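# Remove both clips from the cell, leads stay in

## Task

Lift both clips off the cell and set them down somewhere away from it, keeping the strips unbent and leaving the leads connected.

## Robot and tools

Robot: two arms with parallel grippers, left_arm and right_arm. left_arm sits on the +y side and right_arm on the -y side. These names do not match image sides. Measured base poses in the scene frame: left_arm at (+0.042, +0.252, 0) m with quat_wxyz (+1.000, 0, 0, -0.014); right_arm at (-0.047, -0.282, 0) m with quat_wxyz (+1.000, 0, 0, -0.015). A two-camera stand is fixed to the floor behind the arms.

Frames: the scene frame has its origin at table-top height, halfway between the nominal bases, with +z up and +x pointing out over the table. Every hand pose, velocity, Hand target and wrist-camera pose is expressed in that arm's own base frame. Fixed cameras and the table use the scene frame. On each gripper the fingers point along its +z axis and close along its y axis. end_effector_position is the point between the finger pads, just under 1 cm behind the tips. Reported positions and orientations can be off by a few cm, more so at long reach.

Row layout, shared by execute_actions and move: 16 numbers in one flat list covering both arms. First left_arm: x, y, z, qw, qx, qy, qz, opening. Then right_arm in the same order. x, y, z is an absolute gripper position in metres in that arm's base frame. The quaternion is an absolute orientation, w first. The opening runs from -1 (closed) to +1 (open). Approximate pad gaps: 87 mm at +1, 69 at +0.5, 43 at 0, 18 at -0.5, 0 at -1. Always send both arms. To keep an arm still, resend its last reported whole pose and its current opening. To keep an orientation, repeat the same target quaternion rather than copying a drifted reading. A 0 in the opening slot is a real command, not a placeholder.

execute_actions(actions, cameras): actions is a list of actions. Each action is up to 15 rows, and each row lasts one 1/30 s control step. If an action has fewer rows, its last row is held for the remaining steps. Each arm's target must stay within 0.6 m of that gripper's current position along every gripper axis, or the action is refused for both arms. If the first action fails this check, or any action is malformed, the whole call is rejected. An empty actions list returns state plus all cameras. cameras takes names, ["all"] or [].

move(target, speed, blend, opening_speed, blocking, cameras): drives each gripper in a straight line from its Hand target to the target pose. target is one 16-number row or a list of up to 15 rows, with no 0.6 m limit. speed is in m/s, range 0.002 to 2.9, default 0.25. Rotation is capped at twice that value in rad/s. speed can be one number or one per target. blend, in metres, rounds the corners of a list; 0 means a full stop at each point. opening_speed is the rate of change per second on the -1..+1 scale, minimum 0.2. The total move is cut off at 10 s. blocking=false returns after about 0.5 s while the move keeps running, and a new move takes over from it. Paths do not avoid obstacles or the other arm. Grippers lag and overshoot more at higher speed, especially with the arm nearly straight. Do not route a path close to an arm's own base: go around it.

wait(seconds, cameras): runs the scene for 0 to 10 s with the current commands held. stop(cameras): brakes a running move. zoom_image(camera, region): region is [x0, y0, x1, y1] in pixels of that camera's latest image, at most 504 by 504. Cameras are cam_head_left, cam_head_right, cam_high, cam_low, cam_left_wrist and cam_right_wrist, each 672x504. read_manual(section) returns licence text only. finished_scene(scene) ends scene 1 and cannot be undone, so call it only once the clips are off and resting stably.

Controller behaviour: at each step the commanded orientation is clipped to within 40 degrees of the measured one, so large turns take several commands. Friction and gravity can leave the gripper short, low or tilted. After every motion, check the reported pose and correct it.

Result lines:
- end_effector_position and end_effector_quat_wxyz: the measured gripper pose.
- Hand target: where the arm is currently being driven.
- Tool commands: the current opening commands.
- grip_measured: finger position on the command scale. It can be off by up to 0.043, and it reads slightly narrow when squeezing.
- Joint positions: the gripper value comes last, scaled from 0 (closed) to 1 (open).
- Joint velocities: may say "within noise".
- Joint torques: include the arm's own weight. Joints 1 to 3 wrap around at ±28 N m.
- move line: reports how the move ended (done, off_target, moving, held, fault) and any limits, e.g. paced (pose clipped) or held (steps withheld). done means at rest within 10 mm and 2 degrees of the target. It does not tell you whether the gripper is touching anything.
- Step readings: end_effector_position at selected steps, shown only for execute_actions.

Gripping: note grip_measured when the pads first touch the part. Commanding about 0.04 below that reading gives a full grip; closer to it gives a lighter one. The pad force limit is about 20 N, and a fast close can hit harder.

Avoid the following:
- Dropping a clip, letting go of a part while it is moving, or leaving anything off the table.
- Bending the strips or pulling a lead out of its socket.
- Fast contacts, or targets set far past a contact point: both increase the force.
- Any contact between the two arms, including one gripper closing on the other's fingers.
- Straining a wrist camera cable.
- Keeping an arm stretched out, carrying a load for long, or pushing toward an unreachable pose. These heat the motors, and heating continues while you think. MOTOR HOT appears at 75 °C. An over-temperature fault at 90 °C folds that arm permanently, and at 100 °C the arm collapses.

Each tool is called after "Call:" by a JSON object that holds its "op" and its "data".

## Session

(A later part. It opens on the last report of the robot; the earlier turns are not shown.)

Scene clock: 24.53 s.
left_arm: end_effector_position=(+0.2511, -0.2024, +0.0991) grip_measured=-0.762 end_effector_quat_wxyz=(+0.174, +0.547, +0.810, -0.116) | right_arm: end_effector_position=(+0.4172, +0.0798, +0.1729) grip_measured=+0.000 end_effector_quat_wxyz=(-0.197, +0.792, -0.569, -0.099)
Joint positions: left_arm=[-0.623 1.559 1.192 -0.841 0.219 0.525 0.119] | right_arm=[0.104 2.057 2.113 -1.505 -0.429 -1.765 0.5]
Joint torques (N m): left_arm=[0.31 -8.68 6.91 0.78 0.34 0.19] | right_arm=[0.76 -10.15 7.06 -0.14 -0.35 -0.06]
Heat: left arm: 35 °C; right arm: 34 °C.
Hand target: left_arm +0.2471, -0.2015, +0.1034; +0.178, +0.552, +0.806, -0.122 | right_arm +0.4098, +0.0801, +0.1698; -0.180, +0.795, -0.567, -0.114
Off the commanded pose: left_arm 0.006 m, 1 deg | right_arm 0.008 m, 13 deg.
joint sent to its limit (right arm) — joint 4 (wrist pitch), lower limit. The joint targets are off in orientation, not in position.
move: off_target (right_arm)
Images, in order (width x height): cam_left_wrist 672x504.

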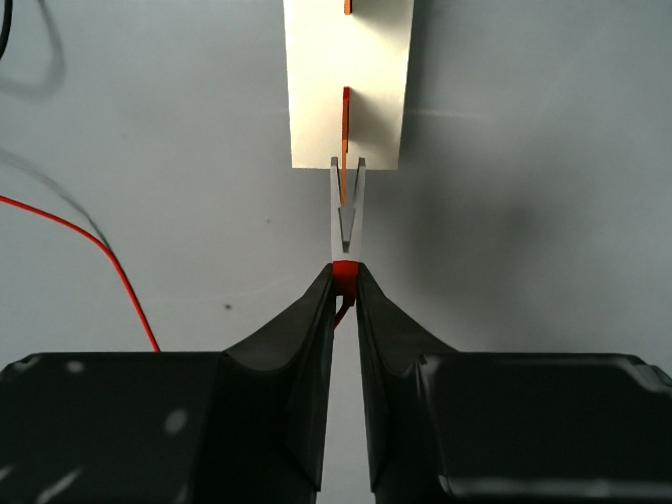

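Call:
{"op": "move", "data": {"target": [0.2450,-0.1915,0.1040,0.1785,0.5516,0.8055,-0.1223,-0.86,0.41,0.08,0.17,0.1233,-0.8021,0.5565,0.1778,0], "speed": 0.05, "cameras": ["cam_left_wrist"]}}

Call:
{"op": "zoom_image", "data": {"camera": "cam_left_wrist", "region": [240, 100, 440, 300]}}

Scene clock: 29.90 s.
left_arm: end_effector_position=(+0.2484, -0.1937, +0.1001) grip_measured=-0.762 end_effector_quat_wxyz=(+0.174, +0.547, +0.810, -0.117) | right_arm: end_effector_position=(+0.4172, +0.0798, +0.1729) grip_measured=+0.000 end_effector_quat_wxyz=(-0.197, +0.792, -0.569, -0.099)
Joint positions: left_arm=[-0.604 1.531 1.169 -0.849 0.226 0.542 0.119] | right_arm=[0.104 2.057 2.113 -1.505 -0.429 -1.765 0.5]
Joint torques (N m): left_arm=[0.79 -8.36 6.91 0.77 0.35 0.25] | right_arm=[0.75 -10.15 7.06 -0.14 -0.35 -0.06]
Heat: left arm: 35 °C; right arm: 35 °C.
Hand target: left_arm +0.2450, -0.1916, +0.1039; +0.178, +0.552, +0.806, -0.122 | right_arm +0.4098, +0.0801, +0.1698; -0.180, +0.795, -0.567, -0.114
Off the commanded pose: left_arm 0.006 m, 1 deg | right_arm 0.008 m, 13 deg.
joint sent to its limit (right arm) — joint 4 (wrist pitch), lower limit. The joint targets are off in orientation, not in position.
move: off_target (right_arm)
Images, in order (width x height): cam_left_wrist 672x504.

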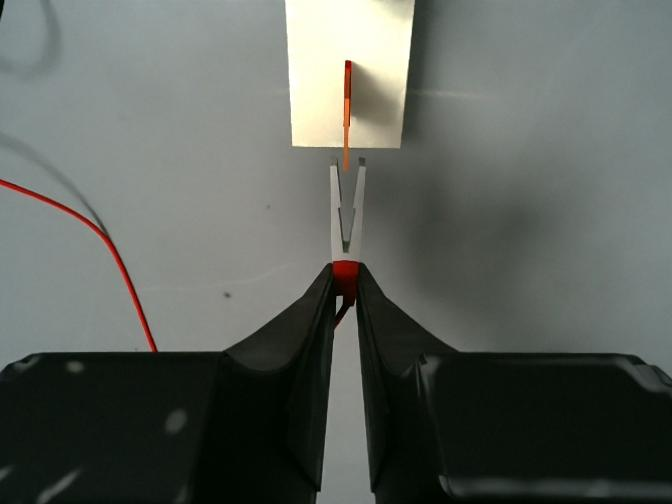

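Scaled by 2.520 from the camera's 672x504 image, which has a finer 960x720 frame.

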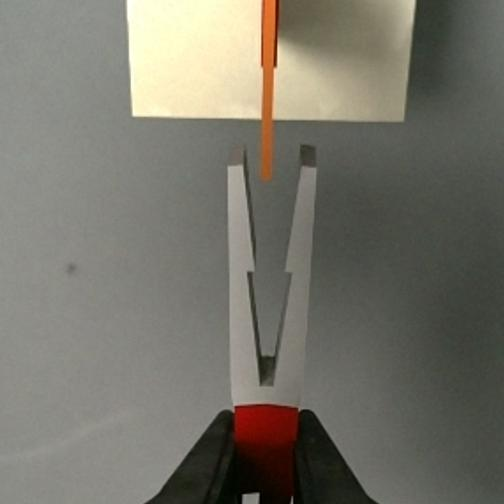

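Call:
{"op": "move", "data": {"target": [[0.2385,-0.1735,0.1040,0.1785,0.5516,0.8055,-0.1223,-0.86,0.41,0.08,0.17,0.197,-0.792,0.569,0.10,0],[0.214,-0.115,0.1040,0.1785,0.5516,0.8055,-0.1223,-0.86,0.41,0.08,0.17,0.197,-0.792,0.569,0.10,0],[0.214,-0.115,0.028,0.1785,0.5516,0.8055,-0.1223,-0.86,0.41,0.08,0.17,0.197,-0.792,0.569,0.10,0]], "speed": [0.05,0.12,0.12], "blend": [0.002,0.02,0], "cameras": ["cam_left_wrist","cam_low","cam_high"]}}

Call:
{"op": "zoom_image", "data": {"camera": "cam_low", "region": [390, 260, 510, 350]}}

Call:
{"op": "zoom_image", "data": {"camera": "cam_left_wrist", "region": [240, 100, 440, 300]}}

Scene clock: 32.77 s.
left_arm: end_effector_position=(+0.2130, -0.1132, +0.0305) grip_measured=-0.762 end_effector_quat_wxyz=(+0.174, +0.547, +0.810, -0.116) | right_arm: end_effector_position=(+0.4145, +0.0795, +0.1589) grip_measured=+0.000 end_effector_quat_wxyz=(-0.189, +0.791, -0.572, -0.108)
Joint positions: left_arm=[-0.389 1.337 0.724 -0.651 0.297 0.753 0.119] | right_arm=[0.104 2.057 2.06 -1.476 -0.429 -1.765 0.5]
Joint torques (N m): left_arm=[0.64 -3.43 6.69 0.91 0.41 0.24] | right_arm=[0.51 -15.79 3.78 0.44 -0.43 0.09]
Heat: left arm: 35 °C; right arm: 35 °C.
Hand target: left_arm +0.2139, -0.1150, +0.0281; +0.178, +0.552, +0.806, -0.122 | right_arm +0.4100, +0.0800, +0.1698; -0.197, +0.792, -0.569, -0.100
Off the commanded pose: left_arm 0.003 m, 1 deg | right_arm 0.012 m, 1 deg.
move: off_target (right_arm)
Images, in order (width x height): cam_high 672x504, cam_low 672x504, cam_left_wrist 672x504.

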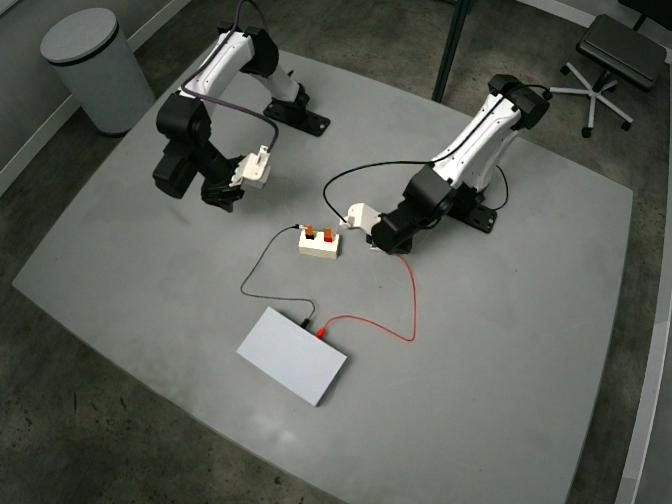

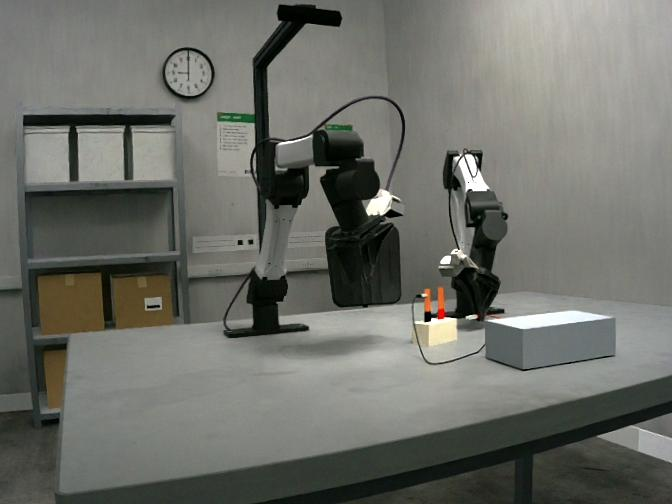

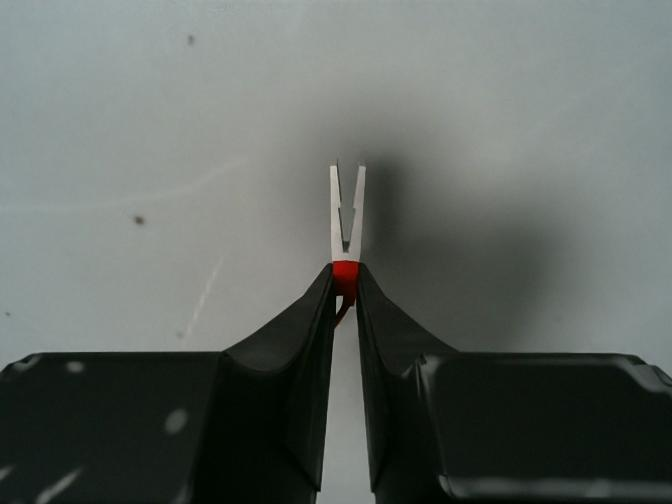

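Scaled by 4.200 from the camera's 672x504 image, which has a finer 960x720 frame.

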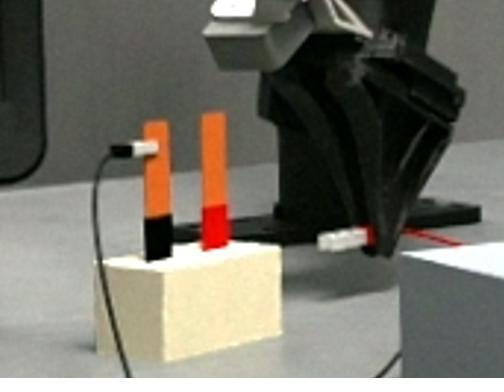

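Scaled by 2.520 from the camera's 672x504 image, which has a finer 960x720 frame.

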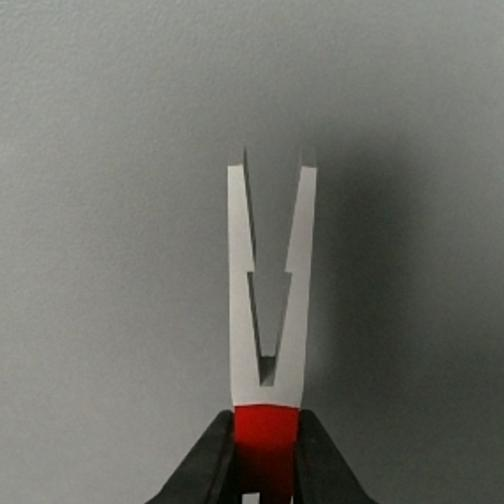

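Call:
{"op": "move", "data": {"target": [[0.214,-0.115,0.014,0.1785,0.5516,0.8055,-0.1223,-0.86,0.415,0.08,0.165,0.189,-0.791,0.572,0.108,0],[0.214,-0.115,0.007,0.1785,0.5516,0.8055,-0.1223,-0.86,0.415,0.08,0.165,0.189,-0.791,0.572,0.108,0]], "speed": [0.06,0.03], "blend": [0.003,0], "cameras": ["cam_left_wrist"]}}

Call:
{"op": "zoom_image", "data": {"camera": "cam_left_wrist", "region": [240, 100, 440, 300]}}

Scene clock: 34.27 s.
left_arm: end_effector_position=(+0.2137, -0.1140, +0.0117) grip_measured=-0.762 end_effector_quat_wxyz=(+0.176, +0.547, +0.810, -0.117) | right_arm: end_effector_position=(+0.4172, +0.0798, +0.1629) grip_measured=+0.000 end_effector_quat_wxyz=(-0.194, +0.792, -0.570, -0.103)
Joint positions: left_arm=[-0.389 1.374 0.668 -0.556 0.299 0.753 0.119] | right_arm=[0.104 2.057 2.074 -1.476 -0.429 -1.765 0.5]
Joint torques (N m): left_arm=[0.64 -3.07 6.01 0.98 0.39 0.24] | right_arm=[0.44 -11.26 7.06 0.13 -0.42 0.1]
Heat: left arm: 35 °C; right arm: 36 °C.
Hand target: left_arm +0.2137, -0.1149, +0.0072; +0.178, +0.552, +0.806, -0.122 | right_arm +0.4150, +0.0800, +0.1649; -0.189, +0.791, -0.572, -0.108
Off the commanded pose: left_arm 0.005 m, 1 deg | right_arm 0.003 m, 1 deg.
move: done
Images, in order (width x height): cam_left_wrist 672x504.

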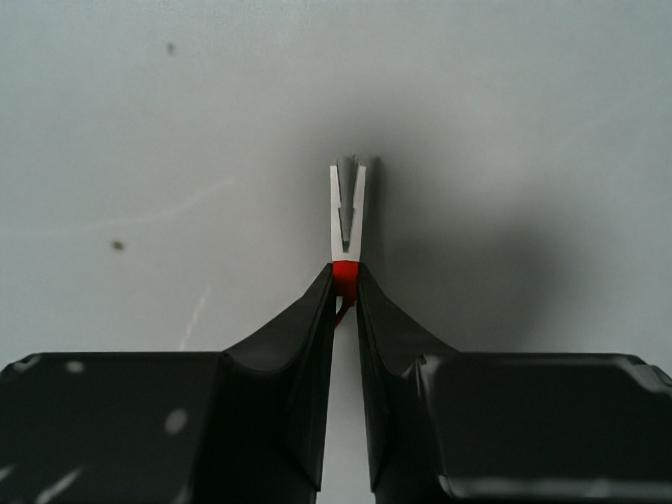

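Scaled by 2.520 from the camera's 672x504 image, which has a finer 960x720 frame.

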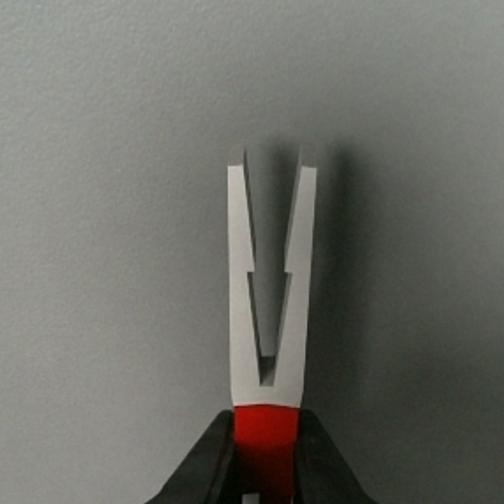

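Call:
{"op": "move", "data": {"target": [0.214,-0.115,0.007,0.1785,0.5516,0.8055,-0.1223,-0.3,0.415,0.08,0.165,0.189,-0.791,0.572,0.108,0], "speed": 0.06, "opening_speed": 0.6, "cameras": ["cam_left_wrist"]}}

Call:
{"op": "move", "data": {"target": [[0.214,-0.112,0.06,0.1785,0.5516,0.8055,-0.1223,-0.3,0.40,0.14,0.165,0.1233,-0.8021,0.5565,0.1778,0],[0.24,0.03,0.12,0.1785,0.5516,0.8055,-0.1223,-0.3,0.383,0.225,0.150,0.1233,-0.8021,0.5565,0.1778,0]], "speed": 0.2, "blend": 0.02, "cameras": ["all"]}}

Call:
{"op": "zoom_image", "data": {"camera": "cam_low", "region": [380, 240, 500, 360]}}

Scene clock: 36.03 s.
left_arm: end_effector_position=(+0.2142, -0.1154, +0.0117) grip_measured=-0.300 end_effector_quat_wxyz=(+0.179, +0.547, +0.809, -0.120) | right_arm: end_effector_position=(+0.4172, +0.0798, +0.1629) grip_measured=+0.000 end_effector_quat_wxyz=(-0.194, +0.792, -0.570, -0.103)
Joint positions: left_arm=[-0.389 1.376 0.668 -0.551 0.306 0.753 0.35] | right_arm=[0.104 2.057 2.074 -1.476 -0.429 -1.765 0.5]
Joint torques (N m): left_arm=[0.65 -3.19 6.01 0.95 0.33 0.24] | right_arm=[0.44 -11.26 7.05 0.13 -0.42 0.1]
Heat: left arm: 35 °C; right arm: 36 °C.
Hand target: left_arm +0.2139, -0.1150, +0.0071; +0.178, +0.552, +0.806, -0.122 | right_arm +0.4150, +0.0800, +0.1649; -0.189, +0.791, -0.572, -0.108
Off the commanded pose: left_arm 0.005 m, 1 deg | right_arm 0.003 m, 1 deg.
move: done
Images, in order (width x height): cam_left_wrist 672x504.

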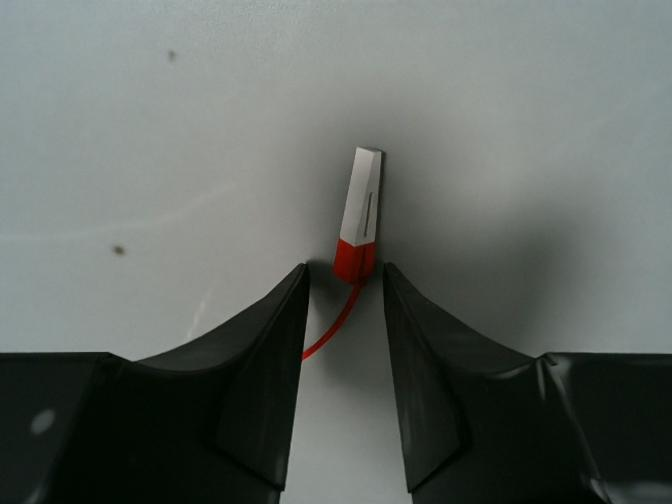

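Scene clock: 38.23 s.
left_arm: end_effector_position=(+0.2332, +0.0298, +0.1124) grip_measured=-0.300 end_effector_quat_wxyz=(+0.166, +0.547, +0.811, -0.124) | right_arm: end_effector_position=(+0.3905, +0.2284, +0.1530) grip_measured=+0.000 end_effector_quat_wxyz=(-0.163, +0.804, -0.551, -0.152)
Joint positions: left_arm=[0.268 1.412 1.13 -1.259 0.416 1.449 0.35] | right_arm=[0.452 2.223 2.3 -1.505 -0.428 -1.458 0.5]
Joint torques (N m): left_arm=[0.76 -3.89 10.69 0.11 0.49 0.25] | right_arm=[0.18 -11.66 7.08 -0.07 -0.49 0.15]
Heat: left arm: 35 °C; right arm: 36 °C.
Hand target: left_arm +0.2398, +0.0300, +0.1199; +0.178, +0.552, +0.806, -0.122 | right_arm +0.3828, +0.2250, +0.1499; -0.144, +0.800, -0.559, -0.166
Off the commanded pose: left_arm 0.010 m, 2 deg | right_arm 0.009 m, 6 deg.
joint sent to its limit (right arm) — joint 4 (wrist pitch), lower limit. The joint targets are off in orientation, not in position.
move: off_target (right_arm)

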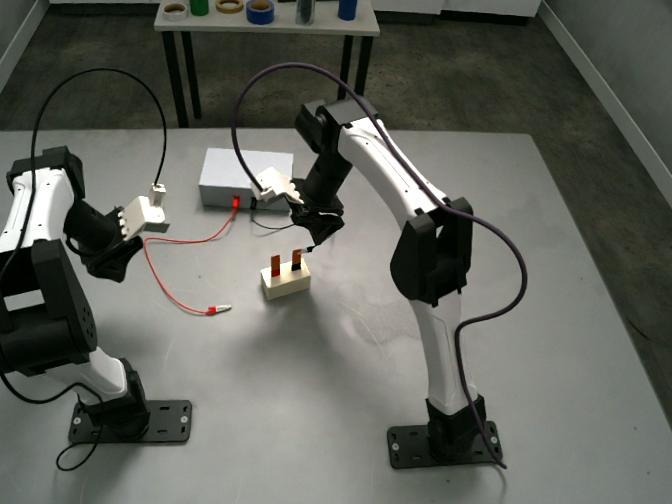

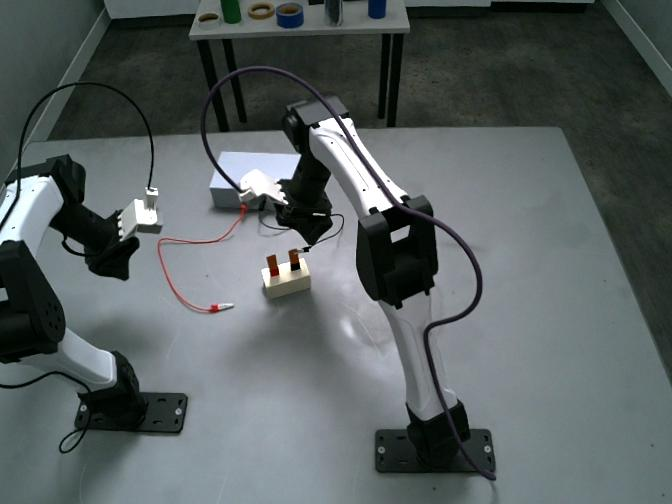

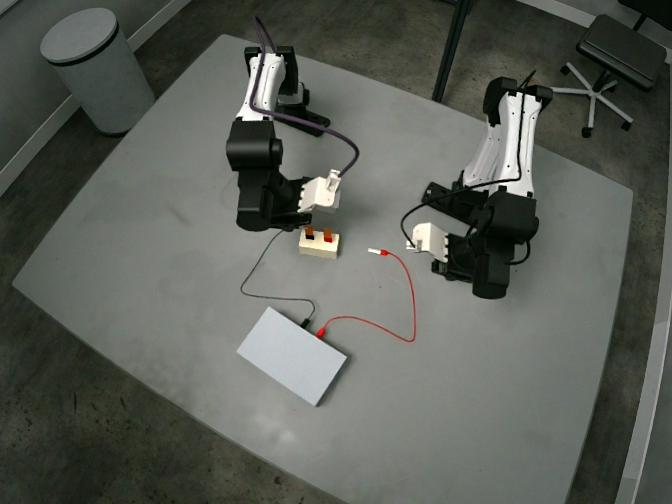

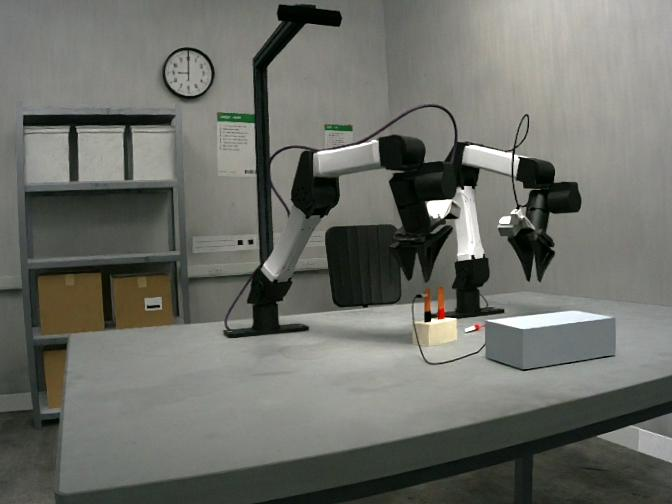

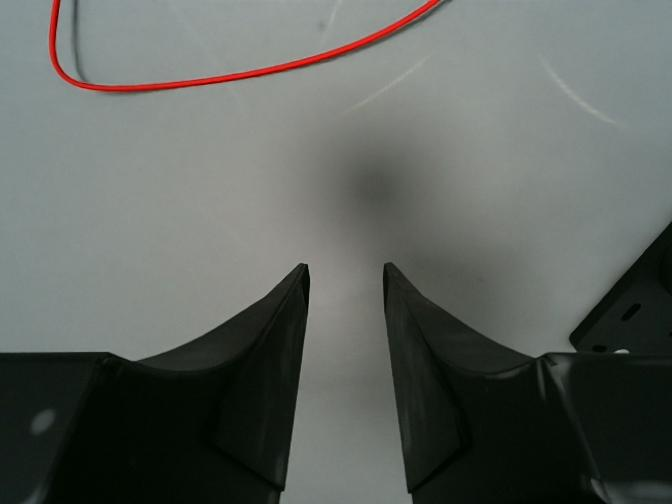

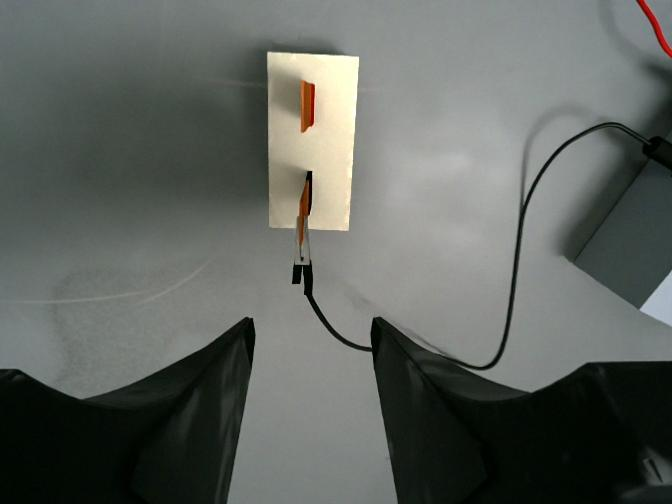

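Scaled by 4.200 from the camera's 672x504 image, which has a finer 960x720 frame.

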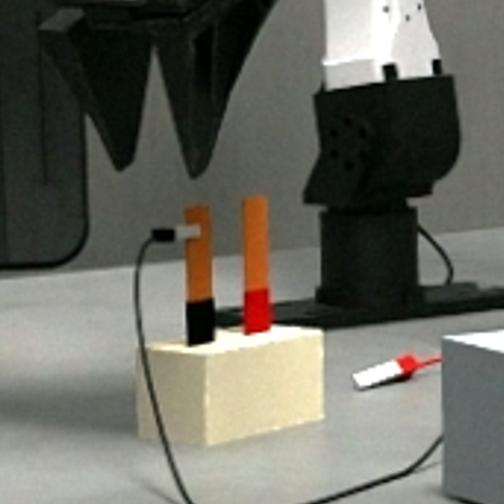

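Call:
{"op": "move", "data": {"target": [0.24,0.03,0.12,0.1785,0.5516,0.8055,-0.1223,-0.3,0.382,0.225,0.123,0.1233,-0.8021,0.5565,0.1778,0], "speed": 0.1, "cameras": ["cam_right_wrist","cam_low"]}}

Call:
{"op": "zoom_image", "data": {"camera": "cam_right_wrist", "region": [210, 170, 410, 370]}}

Call:
{"op": "zoom_image", "data": {"camera": "cam_low", "region": [380, 250, 480, 350]}}

Scene clock: 39.60 s.
left_arm: end_effector_position=(+0.2331, +0.0297, +0.1124) grip_measured=-0.300 end_effector_quat_wxyz=(+0.166, +0.547, +0.811, -0.124) | right_arm: end_effector_position=(+0.3877, +0.2271, +0.1337) grip_measured=+0.000 end_effector_quat_wxyz=(-0.141, +0.802, -0.557, -0.164)
Joint positions: left_arm=[0.268 1.412 1.13 -1.259 0.416 1.45 0.35] | right_arm=[0.452 2.252 2.275 -1.503 -0.428 -1.457 0.5]
Joint torques (N m): left_arm=[0.76 -3.89 10.7 0.11 0.5 0.26] | right_arm=[0.23 -12.1 3.9 0.23 -0.5 -0.06]
Heat: left arm: 36 °C; right arm: 36 °C.
Hand target: left_arm +0.2399, +0.0300, +0.1200; +0.179, +0.552, +0.806, -0.122 | right_arm +0.3820, +0.2250, +0.1233; -0.124, +0.802, -0.557, -0.178
Off the commanded pose: left_arm 0.010 m, 2 deg | right_arm 0.012 m, 3 deg.
move: off_target (right_arm)
Images, in order (width x height): cam_low 672x504, cam_right_wrist 672x504.

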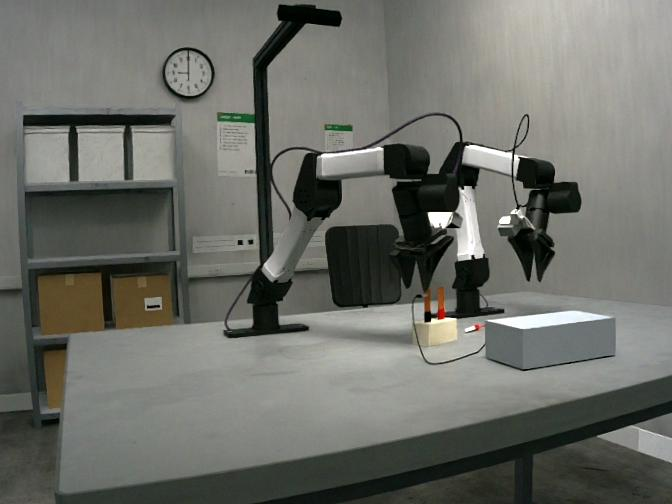

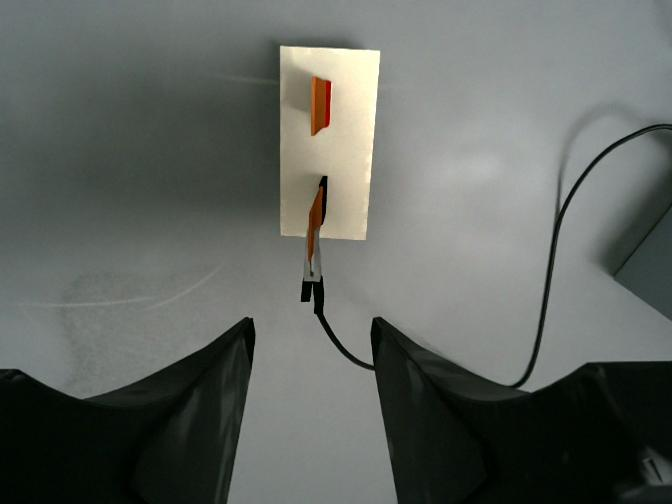

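Scaled by 2.520 from the camera's 672x504 image, which has a finer 960x720 frame.

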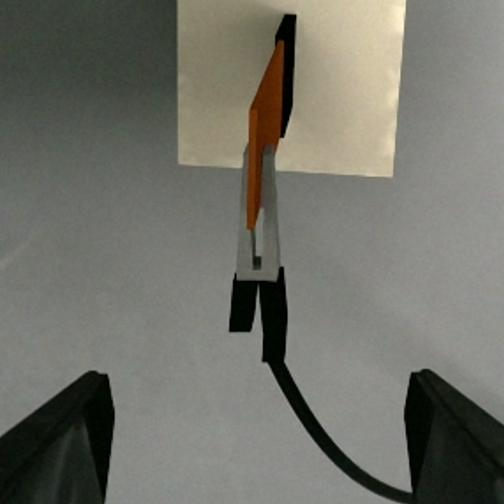

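Scaled by 5.040 from the camera's 672x504 image, which has a finer 960x720 frame.

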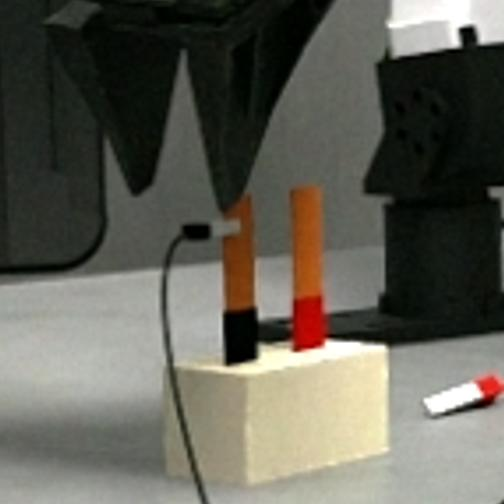

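Call:
{"op": "move", "data": {"target": [0.24,0.03,0.12,0.1785,0.5516,0.8055,-0.1223,-0.3,0.382,0.2275,0.110,0.1233,-0.8021,0.5565,0.1778,-0.1], "speed": 0.08, "cameras": ["cam_right_wrist","cam_low"]}}

Call:
{"op": "zoom_image", "data": {"camera": "cam_right_wrist", "region": [210, 200, 410, 400]}}

Call:
{"op": "zoom_image", "data": {"camera": "cam_low", "region": [380, 250, 480, 350]}}

Scene clock: 41.33 s.
left_arm: end_effector_position=(+0.2331, +0.0297, +0.1124) grip_measured=-0.300 end_effector_quat_wxyz=(+0.166, +0.547, +0.811, -0.124) | right_arm: end_effector_position=(+0.3852, +0.2259, +0.1163) grip_measured=-0.100 end_effector_quat_wxyz=(-0.130, +0.801, -0.559, -0.171)
Joint positions: left_arm=[0.268 1.412 1.13 -1.259 0.416 1.45 0.35] | right_arm=[0.452 2.252 2.205 -1.46 -0.428 -1.457 0.45]
Joint torques (N m): left_arm=[0.76 -3.89 10.7 0.11 0.5 0.26] | right_arm=[0.65 -13.15 3.85 0.43 -0.5 0]
Heat: left arm: 36 °C; right arm: 37 °C.
Hand target: left_arm +0.2399, +0.0300, +0.1200; +0.179, +0.552, +0.806, -0.122 | right_arm +0.3819, +0.2274, +0.1101; -0.123, +0.802, -0.557, -0.178
Off the commanded pose: left_arm 0.010 m, 2 deg | right_arm 0.007 m, 1 deg.
move: done
Images, in order (width x height): cam_low 672x504, cam_right_wrist 672x504.

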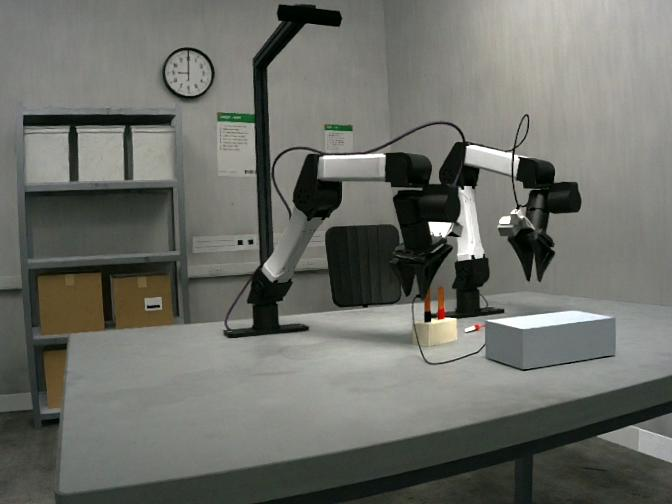

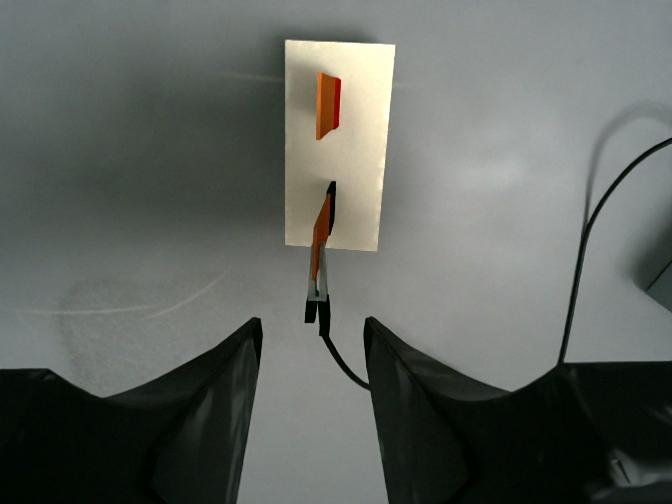

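Scaled by 2.520 from the camera's 672x504 image, which has a finer 960x720 frame.

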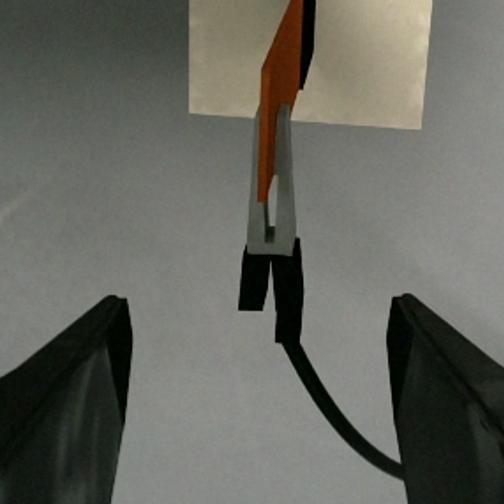

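Scaled by 5.040 from the camera's 672x504 image, which has a finer 960x720 frame.

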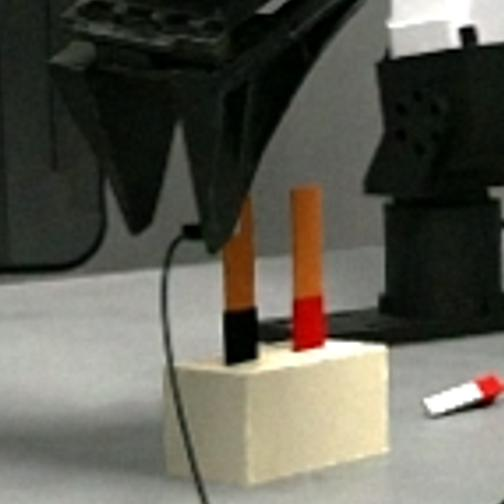

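Call:
{"op": "move", "data": {"target": [0.24,0.03,0.12,0.1785,0.5516,0.8055,-0.1223,-0.3,0.3828,0.2320,0.1070,0.1233,-0.8021,0.5565,0.1778,-0.2], "speed": 0.08, "cameras": ["cam_right_wrist","cam_low"]}}

Call:
{"op": "zoom_image", "data": {"camera": "cam_right_wrist", "region": [210, 200, 410, 400]}}

Call:
{"op": "zoom_image", "data": {"camera": "cam_low", "region": [380, 250, 480, 350]}}

Scene clock: 42.50 s.
left_arm: end_effector_position=(+0.2331, +0.0297, +0.1124) grip_measured=-0.300 end_effector_quat_wxyz=(+0.166, +0.547, +0.811, -0.124) | right_arm: end_effector_position=(+0.3858, +0.2292, +0.1164) grip_measured=-0.200 end_effector_quat_wxyz=(-0.133, +0.803, -0.556, -0.169)
Joint positions: left_arm=[0.268 1.412 1.13 -1.259 0.416 1.45 0.35] | right_arm=[0.458 2.252 2.205 -1.451 -0.428 -1.457 0.4]
Joint torques (N m): left_arm=[0.76 -3.89 10.69 0.11 0.5 0.26] | right_arm=[0.9 -12.14 4.36 0.39 -0.49 0.1]
Heat: left arm: 36 °C; right arm: 37 °C.
Hand target: left_arm +0.2399, +0.0300, +0.1200; +0.179, +0.552, +0.806, -0.122 | right_arm +0.3826, +0.2319, +0.1072; -0.123, +0.802, -0.557, -0.178
Off the commanded pose: left_arm 0.010 m, 2 deg | right_arm 0.010 m, 1 deg.
move: done
Images, in order (width x height): cam_low 672x504, cam_right_wrist 672x504.

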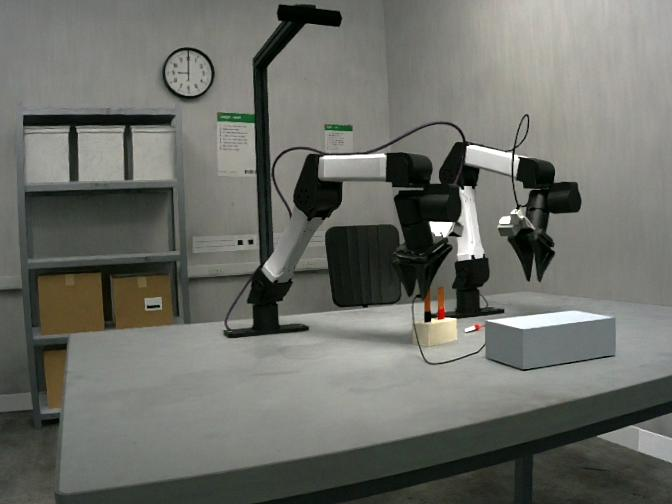

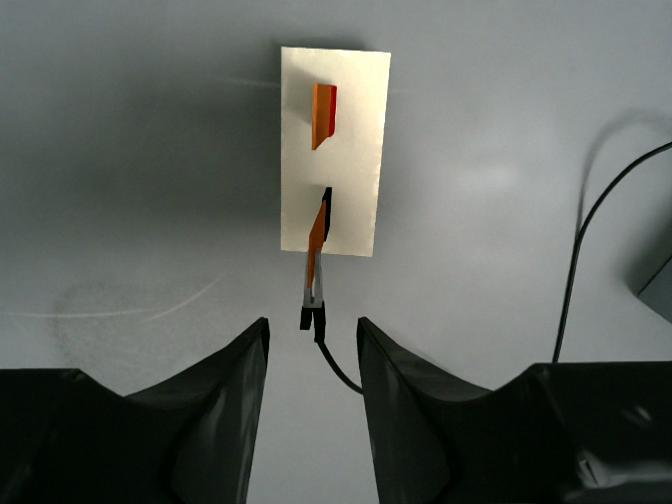

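Scaled by 2.520 from the camera's 672x504 image, which has a finer 960x720 frame.

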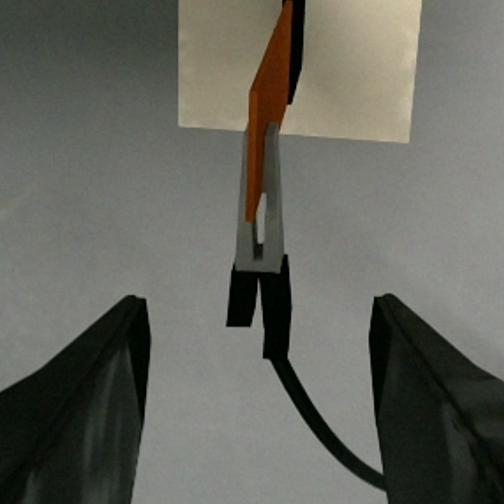

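Scaled by 5.040 from the camera's 672x504 image, which has a finer 960x720 frame.

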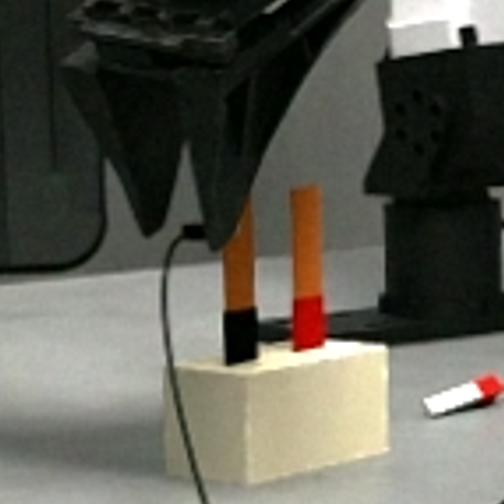

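Call:
{"op": "move", "data": {"target": [0.24,0.03,0.12,0.1785,0.5516,0.8055,-0.1223,-0.3,0.3828,0.2325,0.1080,0.1233,-0.8021,0.5565,0.1778,-0.65], "speed": 0.08, "opening_speed": 0.5, "cameras": ["cam_right_wrist","cam_low"]}}

Call:
{"op": "zoom_image", "data": {"camera": "cam_right_wrist", "region": [210, 200, 410, 400]}}

Call:
{"op": "zoom_image", "data": {"camera": "cam_low", "region": [380, 250, 480, 350]}}

Scene clock: 44.03 s.
left_arm: end_effector_position=(+0.2331, +0.0297, +0.1124) grip_measured=-0.300 end_effector_quat_wxyz=(+0.166, +0.547, +0.811, -0.124) | right_arm: end_effector_position=(+0.3860, +0.2293, +0.1164) grip_measured=-0.650 end_effector_quat_wxyz=(-0.133, +0.803, -0.556, -0.169)
Joint positions: left_arm=[0.268 1.412 1.13 -1.259 0.416 1.45 0.35] | right_arm=[0.458 2.252 2.205 -1.45 -0.428 -1.457 0.175]
Joint torques (N m): left_arm=[0.76 -3.88 10.69 0.11 0.5 0.25] | right_arm=[0.94 -11.96 4.97 0.36 -0.5 0.11]
Heat: left arm: 36 °C; right arm: 37 °C.
Hand target: left_arm +0.2399, +0.0300, +0.1200; +0.179, +0.552, +0.806, -0.122 | right_arm +0.3827, +0.2324, +0.1081; -0.123, +0.802, -0.557, -0.178
Off the commanded pose: left_arm 0.010 m, 2 deg | right_arm 0.010 m, 2 deg.
move: done
Images, in order (width x height): cam_low 672x504, cam_right_wrist 672x504.

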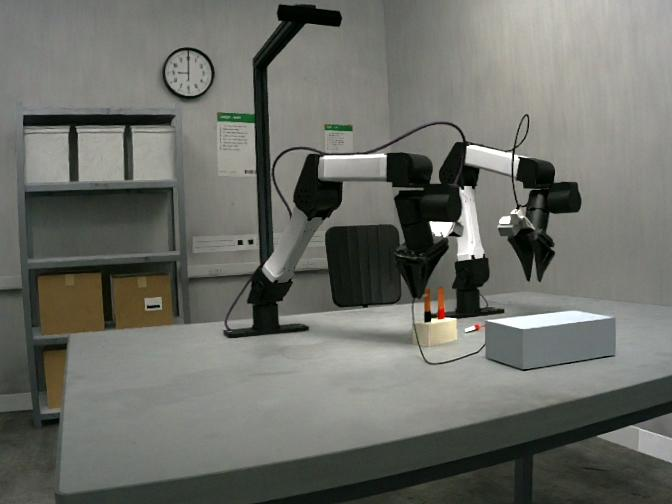

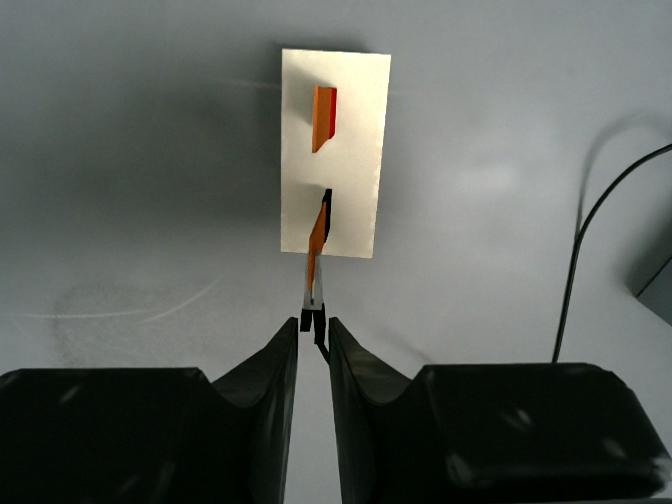

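Scaled by 2.520 from the camera's 672x504 image, which has a finer 960x720 frame.

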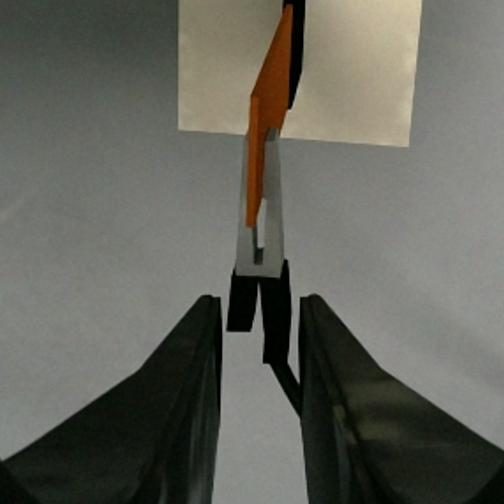

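Scaled by 5.040 from the camera's 672x504 image, which has a finer 960x720 frame.

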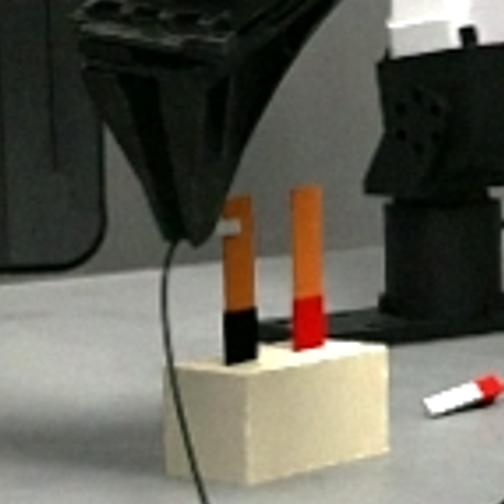

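Call:
{"op": "move", "data": {"target": [0.24,0.03,0.12,0.1785,0.5516,0.8055,-0.1223,-0.3,0.3828,0.2325,0.1080,0.1233,-0.8021,0.5565,0.1778,-0.86], "speed": 0.08, "opening_speed": 0.4, "cameras": ["cam_right_wrist"]}}

Call:
{"op": "zoom_image", "data": {"camera": "cam_right_wrist", "region": [210, 200, 410, 400]}}

Scene clock: 45.07 s.
left_arm: end_effector_position=(+0.2331, +0.0297, +0.1124) grip_measured=-0.300 end_effector_quat_wxyz=(+0.166, +0.547, +0.811, -0.124) | right_arm: end_effector_position=(+0.3860, +0.2293, +0.1164) grip_measured=-0.808 end_effector_quat_wxyz=(-0.133, +0.803, -0.556, -0.169)
Joint positions: left_arm=[0.268 1.412 1.13 -1.259 0.416 1.45 0.35] | right_arm=[0.458 2.252 2.205 -1.45 -0.428 -1.457 0.096]
Joint torques (N m): left_arm=[0.76 -3.89 10.7 0.11 0.5 0.25] | right_arm=[0.94 -11.96 4.97 0.36 -0.49 0.11]
Heat: left arm: 36 °C; right arm: 37 °C.
Hand target: left_arm +0.2399, +0.0300, +0.1200; +0.179, +0.552, +0.806, -0.122 | right_arm +0.3827, +0.2324, +0.1081; -0.123, +0.802, -0.557, -0.178
Off the commanded pose: left_arm 0.010 m, 2 deg | right_arm 0.010 m, 2 deg.
move: done
Images, in order (width x height): cam_right_wrist 672x504.

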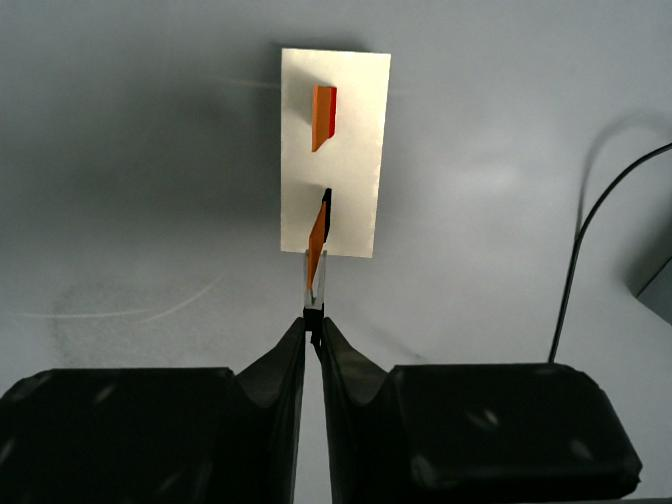

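Scaled by 2.520 from the camera's 672x504 image, which has a finer 960x720 frame.

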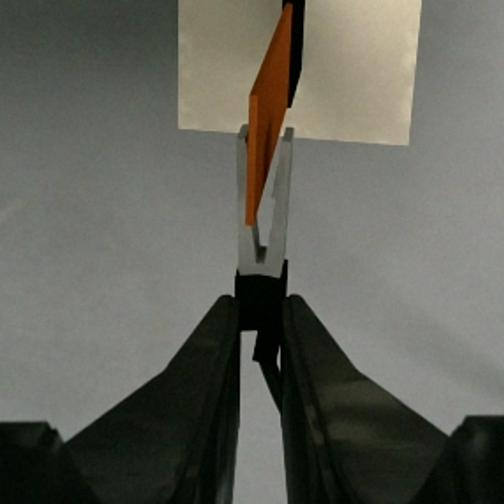

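Call:
{"op": "move", "data": {"target": [0.24,0.03,0.12,0.1785,0.5516,0.8055,-0.1223,-0.3,0.3880,0.2180,0.1080,0.1233,-0.8021,0.5565,0.1778,-0.86], "speed": 0.05, "cameras": ["cam_right_wrist"]}}

Call:
{"op": "zoom_image", "data": {"camera": "cam_right_wrist", "region": [210, 180, 410, 380]}}

Scene clock: 46.97 s.
left_arm: end_effector_position=(+0.2331, +0.0297, +0.1124) grip_measured=-0.300 end_effector_quat_wxyz=(+0.166, +0.547, +0.811, -0.124) | right_arm: end_effector_position=(+0.3920, +0.2203, +0.1164) grip_measured=-0.808 end_effector_quat_wxyz=(-0.137, +0.802, -0.557, -0.166)
Joint positions: left_arm=[0.268 1.412 1.13 -1.259 0.416 1.45 0.35] | right_arm=[0.434 2.252 2.205 -1.451 -0.428 -1.478 0.096]
Joint torques (N m): left_arm=[0.76 -3.89 10.7 0.11 0.5 0.25] | right_arm=[0.01 -12.18 4.68 0.18 -0.51 -0.08]
Heat: left arm: 37 °C; right arm: 37 °C.
Hand target: left_arm +0.2399, +0.0300, +0.1200; +0.179, +0.552, +0.806, -0.122 | right_arm +0.3879, +0.2180, +0.1082; -0.124, +0.802, -0.557, -0.178
Off the commanded pose: left_arm 0.010 m, 2 deg | right_arm 0.010 m, 2 deg.
move: done
Images, in order (width x height): cam_right_wrist 672x504.

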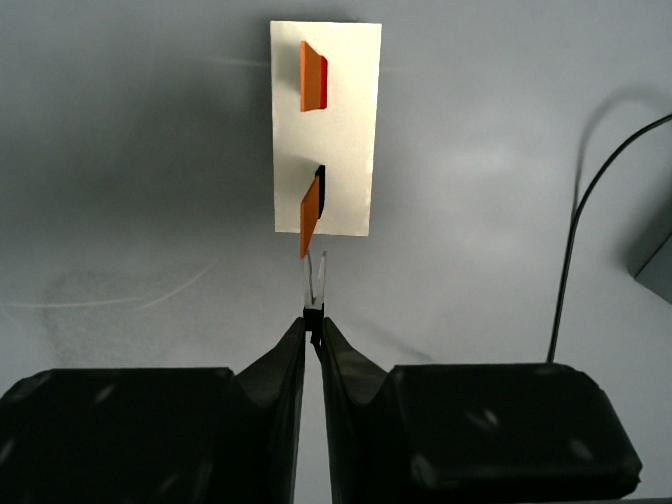

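Scaled by 2.520 from the camera's 672x504 image, which has a finer 960x720 frame.

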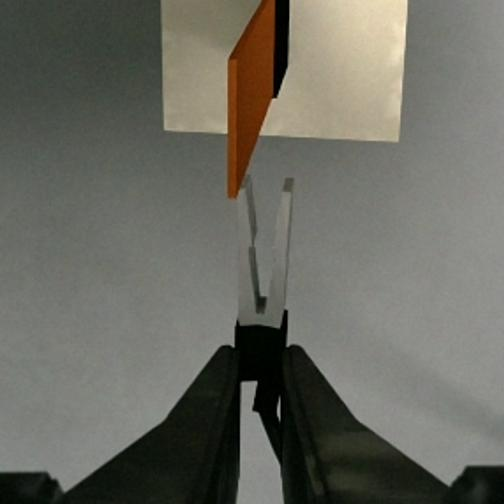

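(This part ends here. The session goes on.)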